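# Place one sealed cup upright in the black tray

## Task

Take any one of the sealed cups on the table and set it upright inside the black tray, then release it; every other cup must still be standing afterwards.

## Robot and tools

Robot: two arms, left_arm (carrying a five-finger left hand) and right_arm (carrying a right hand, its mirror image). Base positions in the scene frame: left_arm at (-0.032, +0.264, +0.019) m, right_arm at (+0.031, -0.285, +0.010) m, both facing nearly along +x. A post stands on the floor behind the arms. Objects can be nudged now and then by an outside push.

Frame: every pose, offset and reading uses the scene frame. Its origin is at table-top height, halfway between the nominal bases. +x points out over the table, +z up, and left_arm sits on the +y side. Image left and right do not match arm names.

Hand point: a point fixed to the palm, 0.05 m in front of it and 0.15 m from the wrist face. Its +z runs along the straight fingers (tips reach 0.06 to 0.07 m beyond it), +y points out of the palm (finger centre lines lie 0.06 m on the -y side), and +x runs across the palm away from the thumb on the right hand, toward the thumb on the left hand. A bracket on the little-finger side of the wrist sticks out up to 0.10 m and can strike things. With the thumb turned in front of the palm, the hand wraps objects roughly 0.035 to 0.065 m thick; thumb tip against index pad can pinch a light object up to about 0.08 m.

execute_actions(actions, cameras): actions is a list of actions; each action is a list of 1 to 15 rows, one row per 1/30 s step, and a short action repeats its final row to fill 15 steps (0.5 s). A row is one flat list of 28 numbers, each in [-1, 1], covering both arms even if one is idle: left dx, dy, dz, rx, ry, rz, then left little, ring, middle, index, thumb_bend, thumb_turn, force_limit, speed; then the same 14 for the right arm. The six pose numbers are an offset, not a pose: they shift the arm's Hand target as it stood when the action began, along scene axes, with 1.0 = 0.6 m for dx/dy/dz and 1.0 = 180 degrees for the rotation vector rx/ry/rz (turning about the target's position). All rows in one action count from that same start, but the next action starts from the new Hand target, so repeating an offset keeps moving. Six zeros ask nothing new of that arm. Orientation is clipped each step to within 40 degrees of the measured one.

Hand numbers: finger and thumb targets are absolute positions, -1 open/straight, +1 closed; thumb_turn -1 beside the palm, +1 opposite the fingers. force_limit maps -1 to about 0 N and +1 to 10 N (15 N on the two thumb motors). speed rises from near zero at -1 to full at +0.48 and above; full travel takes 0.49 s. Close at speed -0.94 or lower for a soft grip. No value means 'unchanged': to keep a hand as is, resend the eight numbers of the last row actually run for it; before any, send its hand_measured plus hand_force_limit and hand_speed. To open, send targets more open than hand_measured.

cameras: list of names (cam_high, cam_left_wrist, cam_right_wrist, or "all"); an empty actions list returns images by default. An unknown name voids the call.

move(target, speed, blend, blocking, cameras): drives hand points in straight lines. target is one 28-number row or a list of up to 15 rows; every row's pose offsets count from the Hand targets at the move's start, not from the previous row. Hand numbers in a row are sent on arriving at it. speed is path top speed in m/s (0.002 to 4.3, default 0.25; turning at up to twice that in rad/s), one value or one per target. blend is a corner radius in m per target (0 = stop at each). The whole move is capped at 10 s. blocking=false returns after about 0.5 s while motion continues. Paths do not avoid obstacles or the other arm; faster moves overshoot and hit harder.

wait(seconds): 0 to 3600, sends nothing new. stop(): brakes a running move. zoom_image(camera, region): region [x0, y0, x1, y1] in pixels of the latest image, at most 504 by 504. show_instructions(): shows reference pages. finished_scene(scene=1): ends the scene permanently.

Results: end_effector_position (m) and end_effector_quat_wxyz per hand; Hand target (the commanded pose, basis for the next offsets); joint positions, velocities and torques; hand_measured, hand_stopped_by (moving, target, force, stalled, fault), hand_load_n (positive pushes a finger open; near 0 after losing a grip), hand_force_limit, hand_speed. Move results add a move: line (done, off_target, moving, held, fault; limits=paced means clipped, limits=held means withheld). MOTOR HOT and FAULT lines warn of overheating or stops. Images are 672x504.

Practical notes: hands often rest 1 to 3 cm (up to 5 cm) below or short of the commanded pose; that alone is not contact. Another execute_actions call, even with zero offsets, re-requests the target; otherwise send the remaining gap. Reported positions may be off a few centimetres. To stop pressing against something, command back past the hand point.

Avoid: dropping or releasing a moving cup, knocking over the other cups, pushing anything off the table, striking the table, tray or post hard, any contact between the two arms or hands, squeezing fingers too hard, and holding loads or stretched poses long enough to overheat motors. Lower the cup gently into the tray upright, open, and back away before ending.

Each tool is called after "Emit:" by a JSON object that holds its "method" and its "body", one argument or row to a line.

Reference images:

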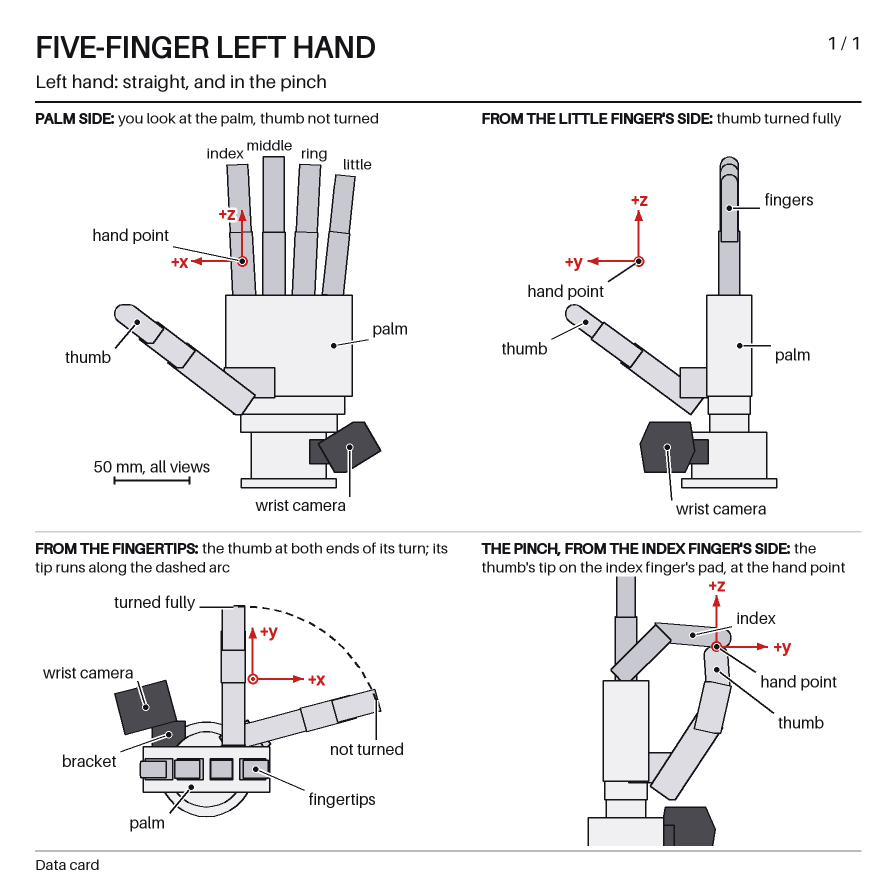

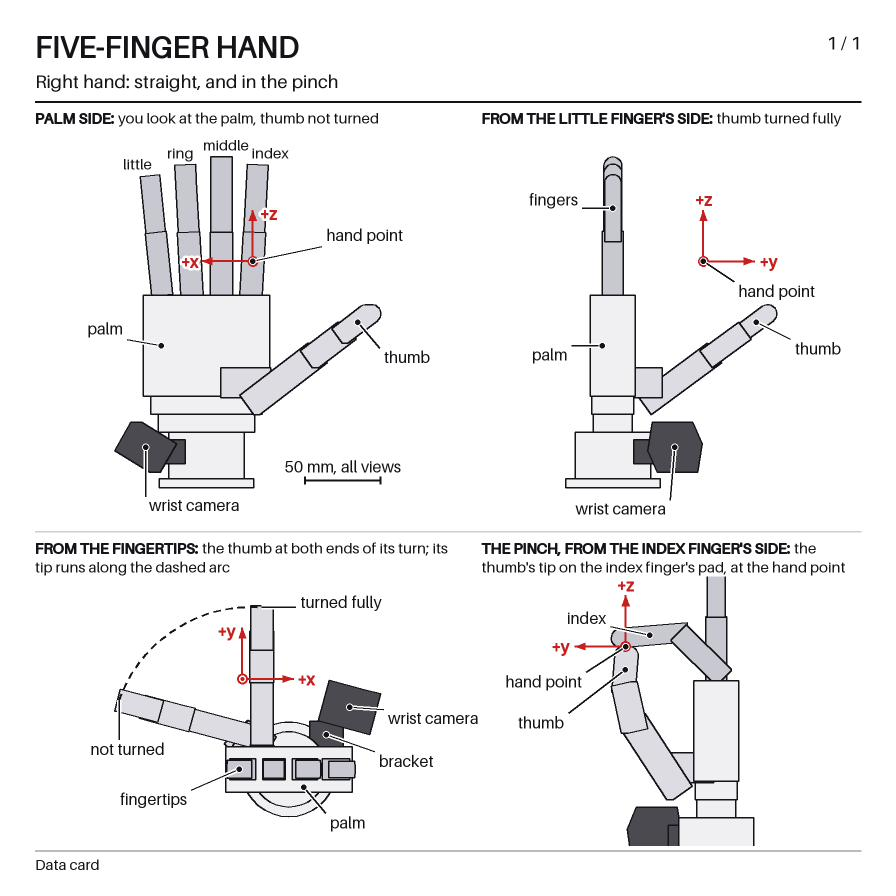

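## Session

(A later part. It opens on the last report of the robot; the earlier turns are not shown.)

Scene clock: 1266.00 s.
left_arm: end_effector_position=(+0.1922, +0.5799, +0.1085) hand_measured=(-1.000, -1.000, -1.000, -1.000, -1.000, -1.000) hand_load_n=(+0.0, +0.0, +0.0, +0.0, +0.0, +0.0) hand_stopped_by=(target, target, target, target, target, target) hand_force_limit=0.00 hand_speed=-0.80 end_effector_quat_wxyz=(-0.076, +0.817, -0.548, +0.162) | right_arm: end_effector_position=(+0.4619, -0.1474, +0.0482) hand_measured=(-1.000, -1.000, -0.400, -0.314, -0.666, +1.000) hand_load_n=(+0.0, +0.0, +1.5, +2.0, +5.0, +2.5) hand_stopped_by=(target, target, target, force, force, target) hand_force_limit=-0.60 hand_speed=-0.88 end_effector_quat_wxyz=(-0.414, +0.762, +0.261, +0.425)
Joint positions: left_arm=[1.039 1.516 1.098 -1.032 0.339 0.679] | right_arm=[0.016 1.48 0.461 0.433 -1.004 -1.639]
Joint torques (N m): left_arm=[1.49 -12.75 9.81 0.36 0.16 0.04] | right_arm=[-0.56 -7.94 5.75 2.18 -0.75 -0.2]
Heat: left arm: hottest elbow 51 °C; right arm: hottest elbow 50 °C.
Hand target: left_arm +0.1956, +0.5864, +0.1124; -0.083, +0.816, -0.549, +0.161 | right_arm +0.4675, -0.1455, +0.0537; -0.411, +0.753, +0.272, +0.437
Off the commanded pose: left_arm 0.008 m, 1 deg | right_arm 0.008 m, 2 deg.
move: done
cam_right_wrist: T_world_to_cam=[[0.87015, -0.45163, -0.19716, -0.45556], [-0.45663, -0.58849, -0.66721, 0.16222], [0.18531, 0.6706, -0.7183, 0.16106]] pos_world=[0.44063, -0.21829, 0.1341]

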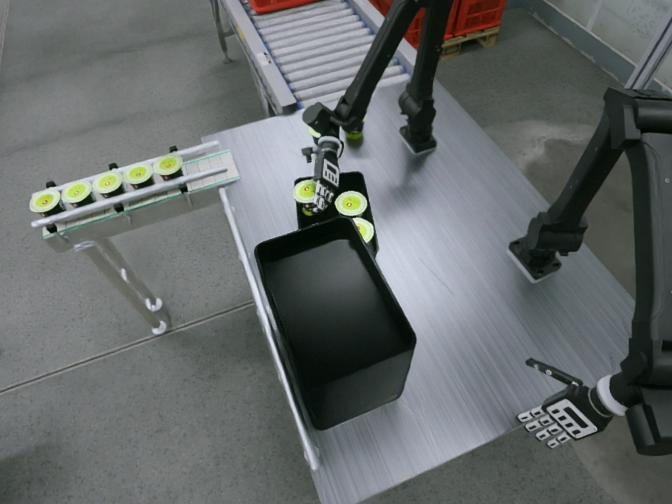

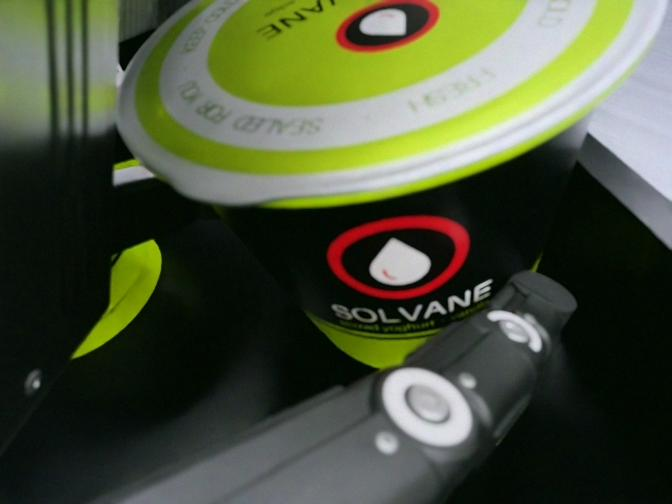

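Emit:
{"method": "move", "body": {
  "target": [0,0,0,0,0,0,-1,-1,-1,-1,-1,-1,0,-0.8, 0,0,-0.014,0,0,0,-1,-1,-0.4,-0.1,-0.65,1,-0.6,-0.88],
  "speed": 0.02,
  "cameras": ["cam_high","cam_right_wrist"]
}}

Emit:
{"method": "zoom_image", "body": {
  "camera": "cam_high",
  "region": [270, 110, 400, 240]
}}

Scene clock: 1272.10 s.
left_arm: end_effector_position=(+0.1922, +0.5799, +0.1085) hand_measured=(-1.000, -1.000, -1.000, -1.000, -1.000, -1.000) hand_load_n=(+0.0, +0.0, +0.0, +0.0, +0.0, -0.5) hand_stopped_by=(target, target, target, target, target, target) hand_force_limit=0.00 hand_speed=-0.80 end_effector_quat_wxyz=(-0.076, +0.817, -0.548, +0.162) | right_arm: end_effector_position=(+0.4619, -0.1468, +0.0429) hand_measured=(-1.000, -1.000, -0.400, -0.314, -0.666, +1.000) hand_load_n=(+0.0, +0.0, +1.5, +2.0, +4.5, +1.5) hand_stopped_by=(target, target, target, force, force, target) hand_force_limit=-0.60 hand_speed=-0.88 end_effector_quat_wxyz=(-0.414, +0.759, +0.263, +0.427)
Joint positions: left_arm=[1.039 1.516 1.098 -1.032 0.339 0.679] | right_arm=[0.016 1.505 0.455 0.472 -1.009 -1.639]
Joint torques (N m): left_arm=[1.49 -12.57 9.85 0.4 0.19 0.03] | right_arm=[-0.5 -7.53 5.6 2.1 -0.54 -0.2]
Heat: left arm: hottest elbow 51 °C; right arm: hottest elbow 49 °C.
Hand target: left_arm +0.1956, +0.5864, +0.1124; -0.083, +0.816, -0.549, +0.161 | right_arm +0.4675, -0.1456, +0.0453; -0.411, +0.753, +0.272, +0.437
Off the commanded pose: left_arm 0.008 m, 1 deg | right_arm 0.006 m, 2 deg.
move: done
cam_right_wrist: T_world_to_cam=[[0.87318, -0.44817, -0.19157, -0.45753], [-0.44948, -0.58846, -0.67207, 0.15601], [0.18848, 0.67295, -0.71527, 0.15549]] pos_world=[0.44033, -0.21788, 0.12842]

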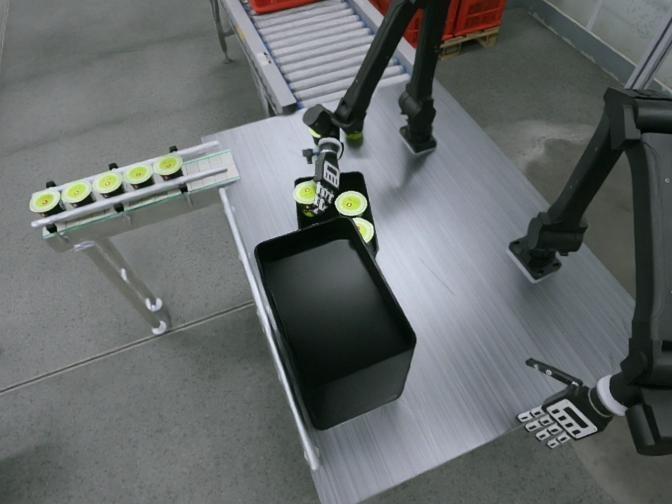

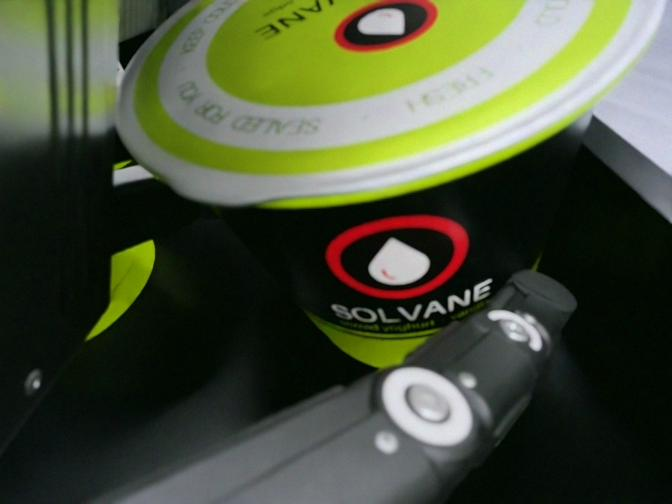

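Scaled by 3.877.

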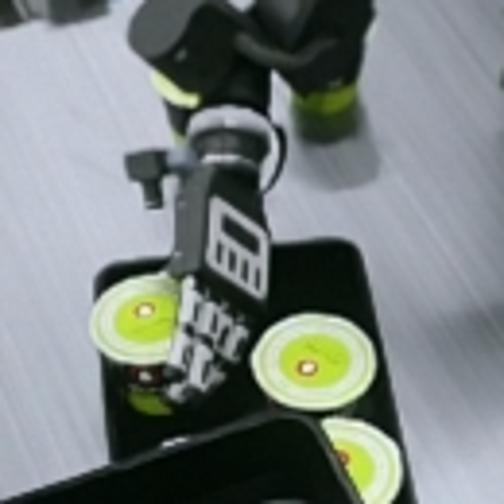

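Emit:
{"method": "move", "body": {
  "target": [0,0,0,0,0,0,-1,-1,-1,-1,-1,-1,0,-0.8, 0,0,0,0,0,0,-1,-1,-0.72,-0.72,-0.74,1,-0.6,-0.85],
  "speed": 0.02,
  "cameras": ["cam_high","cam_right_wrist"]
}}

Emit:
{"method": "zoom_image", "body": {
  "camera": "cam_high",
  "region": [270, 110, 400, 240]
}}

Scene clock: 1285.77 s.
left_arm: end_effector_position=(+0.1922, +0.5799, +0.1085) hand_measured=(-1.000, -1.000, -1.000, -1.000, -1.000, -1.000) hand_load_n=(+0.0, -0.5, +0.0, +0.0, +0.0, +0.0) hand_stopped_by=(target, target, target, target, target, target) hand_force_limit=0.00 hand_speed=-0.80 end_effector_quat_wxyz=(-0.076, +0.817, -0.548, +0.162) | right_arm: end_effector_position=(+0.4634, -0.1466, +0.0448) hand_measured=(-1.000, -1.000, -0.720, -0.720, -0.740, +1.000) hand_load_n=(+0.0, +0.0, +0.0, +0.0, +0.0, +0.0) hand_stopped_by=(target, target, target, target, target, target) hand_force_limit=-0.60 hand_speed=-0.85 end_effector_quat_wxyz=(-0.413, +0.757, +0.266, +0.431)
Joint positions: left_arm=[1.039 1.516 1.098 -1.032 0.339 0.679] | right_arm=[0.016 1.505 0.455 0.482 -1.009 -1.64]
Joint torques (N m): left_arm=[1.49 -12.57 9.87 0.47 0.19 0.02] | right_arm=[-0.5 -7.47 5.6 1.84 -0.52 -0.17]
Heat: left arm: hottest elbow 51 °C; right arm: hottest elbow 48 °C.
Hand target: left_arm +0.1956, +0.5864, +0.1124; -0.083, +0.816, -0.549, +0.161 | right_arm +0.4675, -0.1455, +0.0454; -0.411, +0.753, +0.272, +0.437
Off the commanded pose: left_arm 0.008 m, 1 deg | right_arm 0.004 m, 1 deg.
move: done
cam_right_wrist: T_world_to_cam=[[0.87563, -0.44731, -0.18219, -0.45971], [-0.44163, -0.58879, -0.67697, 0.15448], [0.19555, 0.67324, -0.7131, 0.15315]] pos_world=[0.44081, -0.21778, 0.13004]

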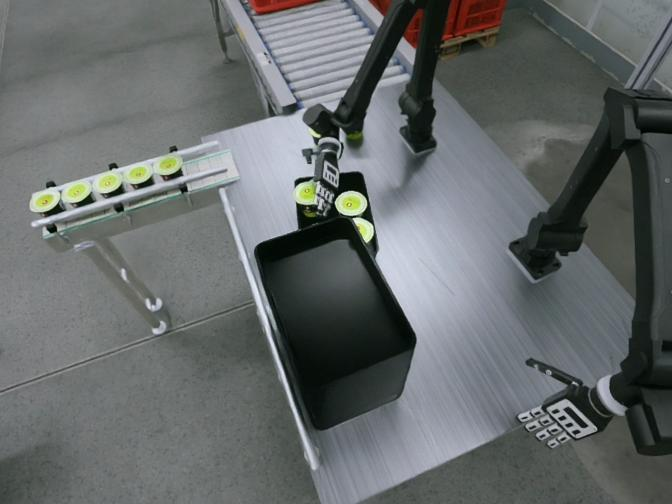

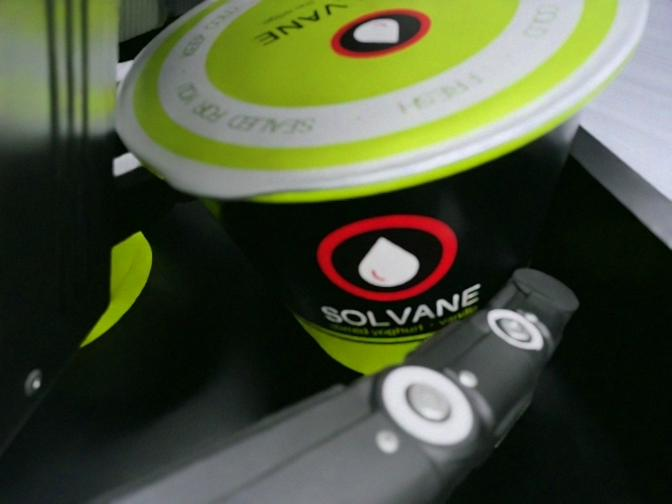

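Scaled by 3.877.

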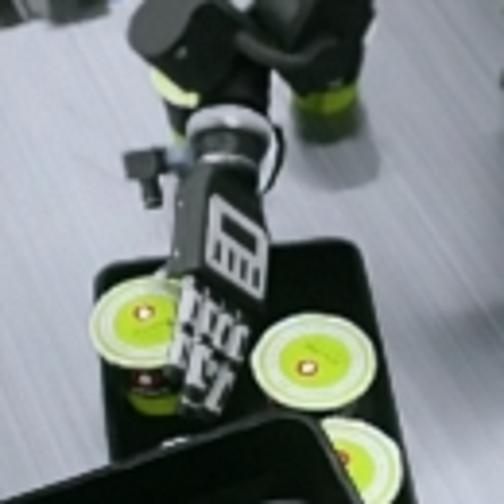

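Emit:
{"method": "move", "body": {
  "target": [0,0,0,0,0,0,-1,-1,-1,-1,-1,-1,0,-0.8, 0,0,0.05,0,0,0,-1,-1,-0.72,-0.72,-0.74,1,-0.6,-0.85],
  "speed": 0.03,
  "cameras": ["cam_high","cam_right_wrist"]
}}

Emit:
{"method": "zoom_image", "body": {
  "camera": "cam_high",
  "region": [270, 110, 400, 240]
}}

Scene clock: 1311.20 s.
left_arm: end_effector_position=(+0.1922, +0.5799, +0.1085) hand_measured=(-1.000, -1.000, -1.000, -1.000, -1.000, -1.000) hand_load_n=(+0.0, +0.0, +0.0, +0.0, +0.0, +0.0) hand_stopped_by=(target, target, target, target, target, target) hand_force_limit=0.00 hand_speed=-0.80 end_effector_quat_wxyz=(-0.076, +0.817, -0.548, +0.162) | right_arm: end_effector_position=(+0.4557, -0.1467, +0.0625) hand_measured=(-1.000, -1.000, -0.720, -0.720, -0.740, +1.000) hand_load_n=(+0.0, +0.5, +0.0, +0.0, +0.0, +0.0) hand_stopped_by=(target, target, target, target, target, target) hand_force_limit=-0.60 hand_speed=-0.85 end_effector_quat_wxyz=(-0.415, +0.760, +0.263, +0.426)
Joint positions: left_arm=[1.039 1.516 1.098 -1.032 0.339 0.679] | right_arm=[0.016 1.417 0.455 0.379 -1.01 -1.64]
Joint torques (N m): left_arm=[1.49 -12.69 9.84 0.38 0.19 0.03] | right_arm=[-0.44 -8.41 7.75 0.88 -0.49 -0.17]
Heat: left arm: hottest elbow 51 °C; right arm: hottest elbow 47 °C.
Hand target: left_arm +0.1956, +0.5864, +0.1124; -0.083, +0.816, -0.549, +0.161 | right_arm +0.4675, -0.1456, +0.0754; -0.411, +0.753, +0.272, +0.437
Off the commanded pose: left_arm 0.008 m, 1 deg | right_arm 0.018 m, 2 deg.
move: off_target (right_arm)
cam_right_wrist: T_world_to_cam=[[0.87297, -0.44703, -0.19515, -0.44783], [-0.45145, -0.58898, -0.6703, 0.16712], [0.18471, 0.67325, -0.71597, 0.17247]] pos_world=[0.43453, -0.21788, 0.14811]

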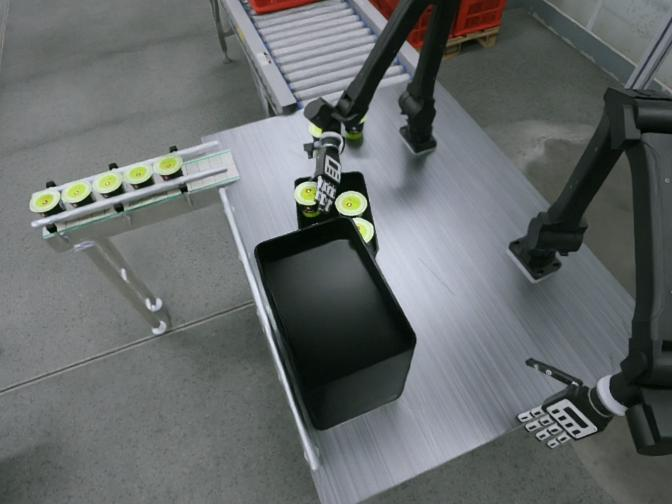

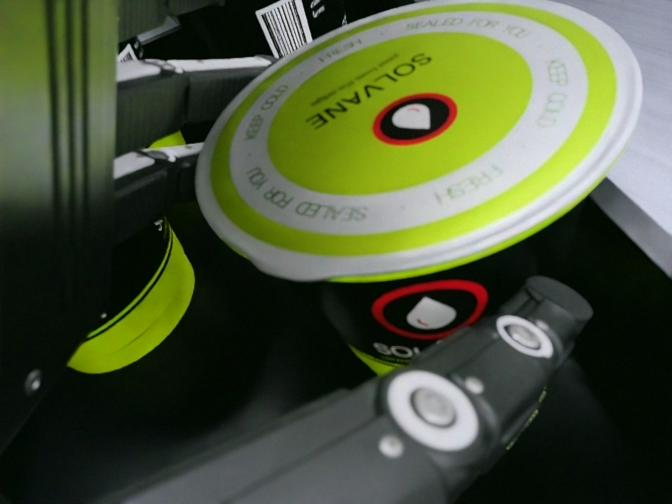

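Scaled by 3.877.

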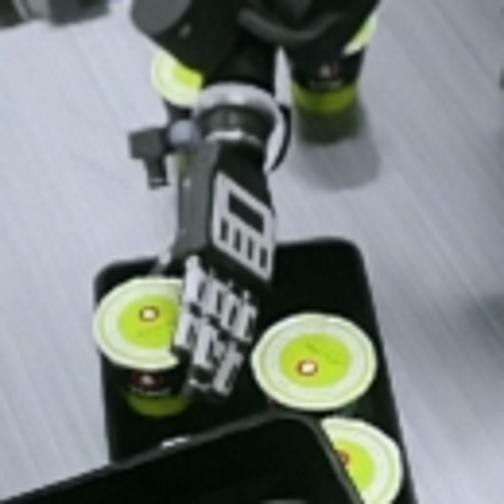

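Emit:
{"method": "move", "body": {
  "target": [0,0,0,0,0,0,-1,-1,-1,-1,-1,-1,0,-0.8, 0,0,0,0,0,0,-1,-1,-0.92,-0.8,-1,1,-0.6,-0.6],
  "speed": 0.03,
  "cameras": ["cam_right_wrist"]
}}

Scene clock: 1318.07 s.
left_arm: end_effector_position=(+0.1922, +0.5799, +0.1085) hand_measured=(-1.000, -1.000, -1.000, -1.000, -1.000, -1.000) hand_load_n=(+0.0, +0.0, +0.0, +0.0, +0.0, +0.0) hand_stopped_by=(target, target, target, target, target, target) hand_force_limit=0.00 hand_speed=-0.80 end_effector_quat_wxyz=(-0.076, +0.817, -0.548, +0.162) | right_arm: end_effector_position=(+0.4557, -0.1467, +0.0624) hand_measured=(-1.000, -1.000, -0.920, -0.800, -1.000, +1.000) hand_load_n=(+0.0, +0.0, +0.0, +0.0, +0.0, +0.5) hand_stopped_by=(target, target, target, target, target, target) hand_force_limit=-0.60 hand_speed=-0.60 end_effector_quat_wxyz=(-0.415, +0.760, +0.263, +0.426)
Joint positions: left_arm=[1.039 1.516 1.098 -1.032 0.339 0.679] | right_arm=[0.016 1.417 0.455 0.378 -1.01 -1.641]
Joint torques (N m): left_arm=[1.38 -12.86 9.88 0.44 0.16 0.05] | right_arm=[-0.56 -8.35 7.73 0.92 -0.5 -0.16]
Heat: left arm: hottest elbow 51 °C; right arm: hottest elbow 47 °C.
Hand target: left_arm +0.1956, +0.5864, +0.1124; -0.083, +0.816, -0.549, +0.161 | right_arm +0.4675, -0.1456, +0.0755; -0.411, +0.753, +0.272, +0.437
Off the commanded pose: left_arm 0.008 m, 1 deg | right_arm 0.018 m, 2 deg.
move: done
cam_right_wrist: T_world_to_cam=[[0.87305, -0.44692, -0.19506, -0.44787], [-0.45134, -0.58916, -0.67021, 0.16695], [0.18461, 0.67316, -0.71608, 0.17244]] pos_world=[0.43453, -0.21788, 0.14801]

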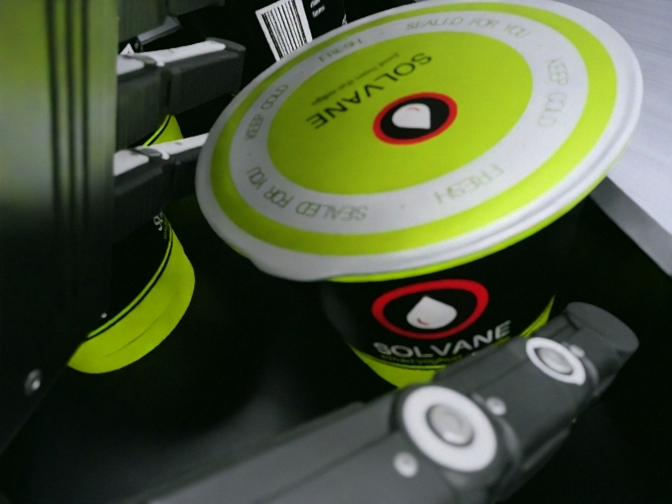

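Emit:
{"method": "zoom_image", "body": {
  "camera": "cam_right_wrist",
  "region": [100, 0, 300, 200]
}}

Scaled by 2.520.

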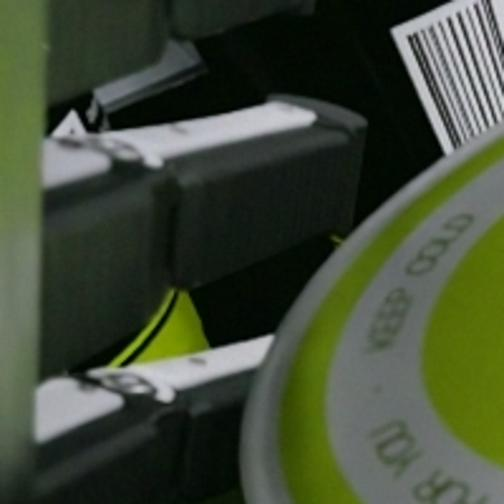

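Emit:
{"method": "move", "body": {
  "target": [0,0,0,0,0,0,-1,-1,-1,-1,-1,-1,0,-0.8, 0.008,-0.02,0.06,0,0,0,-1,-1,-0.92,-0.8,-1,1,-0.6,-0.6],
  "speed": 0.04,
  "cameras": ["cam_high","cam_right_wrist"]
}}

Emit:
{"method": "zoom_image", "body": {
  "camera": "cam_high",
  "region": [270, 110, 400, 240]
}}

Scene clock: 1342.93 s.
left_arm: end_effector_position=(+0.1922, +0.5799, +0.1085) hand_measured=(-1.000, -1.000, -1.000, -1.000, -1.000, -1.000) hand_load_n=(+0.0, +0.0, +0.0, +0.0, +0.0, +0.0) hand_stopped_by=(target, target, target, target, target, target) hand_force_limit=0.00 hand_speed=-0.80 end_effector_quat_wxyz=(-0.076, +0.817, -0.548, +0.162) | right_arm: end_effector_position=(+0.4576, -0.1544, +0.0945) hand_measured=(-1.000, -1.000, -0.920, -0.800, -1.000, +1.000) hand_load_n=(+0.0, +0.0, +0.0, +0.0, +0.0, +0.0) hand_stopped_by=(target, target, target, target, target, target) hand_force_limit=-0.60 hand_speed=-0.60 end_effector_quat_wxyz=(-0.418, +0.760, +0.264, +0.421)
Joint positions: left_arm=[1.039 1.516 1.098 -1.032 0.339 0.679] | right_arm=[-0.011 1.315 0.504 0.189 -1.039 -1.679]
Joint torques (N m): left_arm=[1.32 -12.75 9.85 0.38 0.16 0.03] | right_arm=[-1.32 -7.82 9.14 0.81 -0.61 -0.16]
Heat: left arm: hottest elbow 51 °C; right arm: hottest elbow 48 °C.
Hand target: left_arm +0.1956, +0.5864, +0.1124; -0.083, +0.816, -0.549, +0.161 | right_arm +0.4723, -0.1577, +0.1113; -0.411, +0.753, +0.272, +0.437
Off the commanded pose: left_arm 0.008 m, 1 deg | right_arm 0.023 m, 2 deg.
move: off_target (right_arm)
cam_right_wrist: T_world_to_cam=[[0.87521, -0.43997, -0.2011, -0.44597], [-0.45119, -0.59248, -0.66738, 0.18404], [0.17448, 0.67483, -0.71705, 0.20522]] pos_world=[0.43754, -0.22567, 0.1803]

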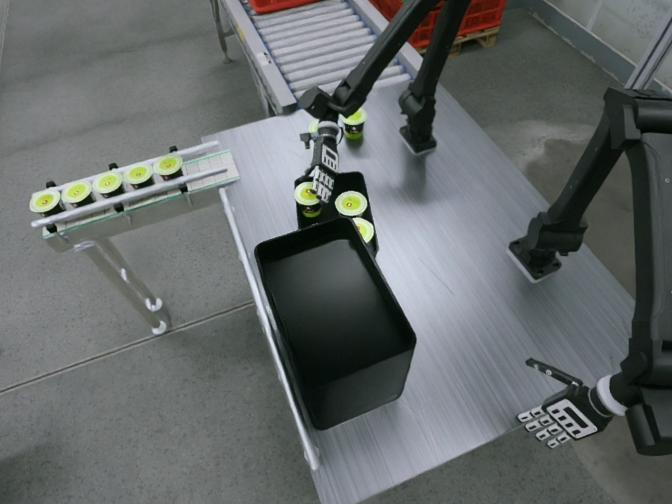

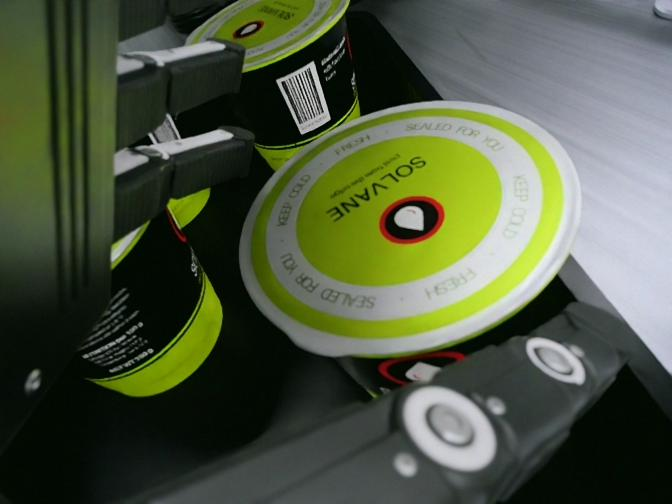

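Scaled by 3.877.

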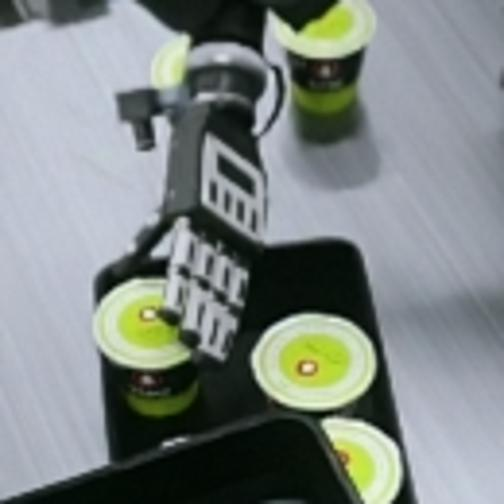

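Emit:
{"method": "move", "body": {
  "target": [
    [0,0,0,0,0,0,-1,-1,-1,-1,-1,-1,0,-0.8, 0,-0.01,0.12,0,0,0,-1,-1,-0.92,-0.8,-1,1,-0.6,-0.6],
    [0,0,0,0,0,0,-1,-1,-1,-1,-1,-1,0,-0.8, -0.08,-0.12,0.17,0,0,0,-1,-1,-0.92,-0.8,-1,1,-0.6,-0.6]
  ],
  "speed": 0.12,
  "blend": 0.02,
  "cameras": ["cam_high","cam_right_wrist"]
}}

Emit:
{"method": "zoom_image", "body": {
  "camera": "cam_high",
  "region": [260, 80, 400, 260]
}}

Scene clock: 1357.90 s.
left_arm: end_effector_position=(+0.1922, +0.5799, +0.1085) hand_measured=(-1.000, -1.000, -1.000, -1.000, -1.000, -1.000) hand_load_n=(+0.0, -0.5, +0.0, +0.0, +0.0, +0.0) hand_stopped_by=(target, target, target, target, target, target) hand_force_limit=0.00 hand_speed=-0.80 end_effector_quat_wxyz=(-0.076, +0.817, -0.548, +0.162) | right_arm: end_effector_position=(+0.4116, -0.2236, +0.1987) hand_measured=(-1.000, -1.000, -0.920, -0.800, -1.000, +1.000) hand_load_n=(+0.0, +0.0, +0.0, +0.0, +0.0, +0.0) hand_stopped_by=(target, target, target, target, target, target) hand_force_limit=-0.60 hand_speed=-0.60 end_effector_quat_wxyz=(-0.418, +0.756, +0.266, +0.427)
Joint positions: left_arm=[1.039 1.516 1.098 -1.032 0.339 0.679] | right_arm=[-0.267 1.01 0.665 -0.655 -1.224 -2.107]
Joint torques (N m): left_arm=[1.44 -12.75 9.85 0.42 0.18 0.04] | right_arm=[-1.26 -4.07 11.58 0.49 -0.9 -0.16]
Heat: left arm: hottest elbow 51 °C; right arm: hottest elbow 48 °C.
Hand target: left_arm +0.1956, +0.5864, +0.1124; -0.083, +0.816, -0.549, +0.161 | right_arm +0.4243, -0.2296, +0.2133; -0.411, +0.753, +0.272, +0.437
Off the commanded pose: left_arm 0.008 m, 1 deg | right_arm 0.020 m, 2 deg.
move: off_target (right_arm)
cam_right_wrist: T_world_to_cam=[[0.878, -0.43889, -0.19101, -0.41822], [-0.44178, -0.58945, -0.67629, 0.19032], [0.18423, 0.67817, -0.71144, 0.33031]] pos_world=[0.39043, -0.29537, 0.28382]

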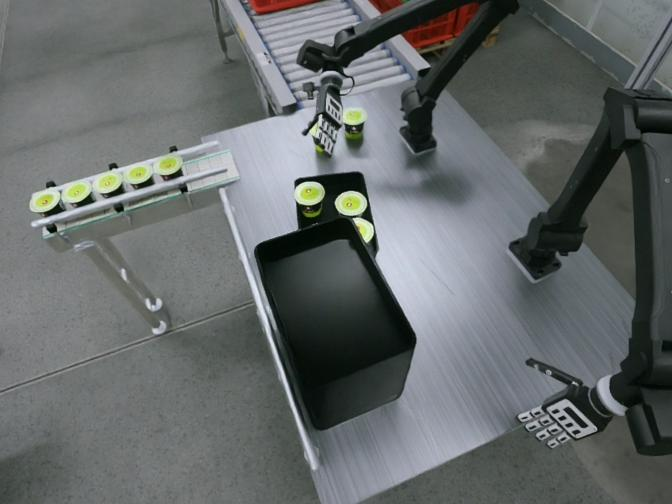

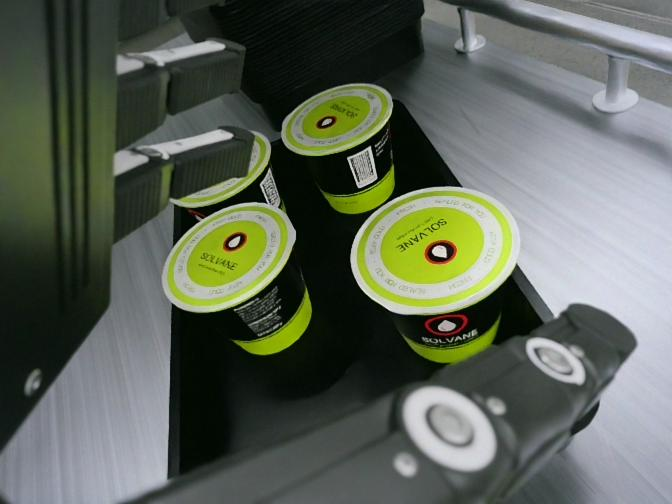

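Scaled by 2.800.

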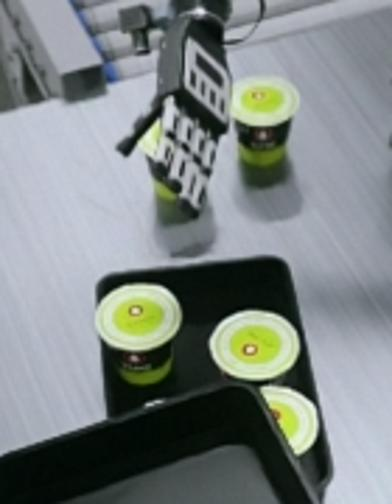

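Emit:
{"method": "finished_scene", "body": {
  "scene": 1
}}

The scene is finished: the task was done.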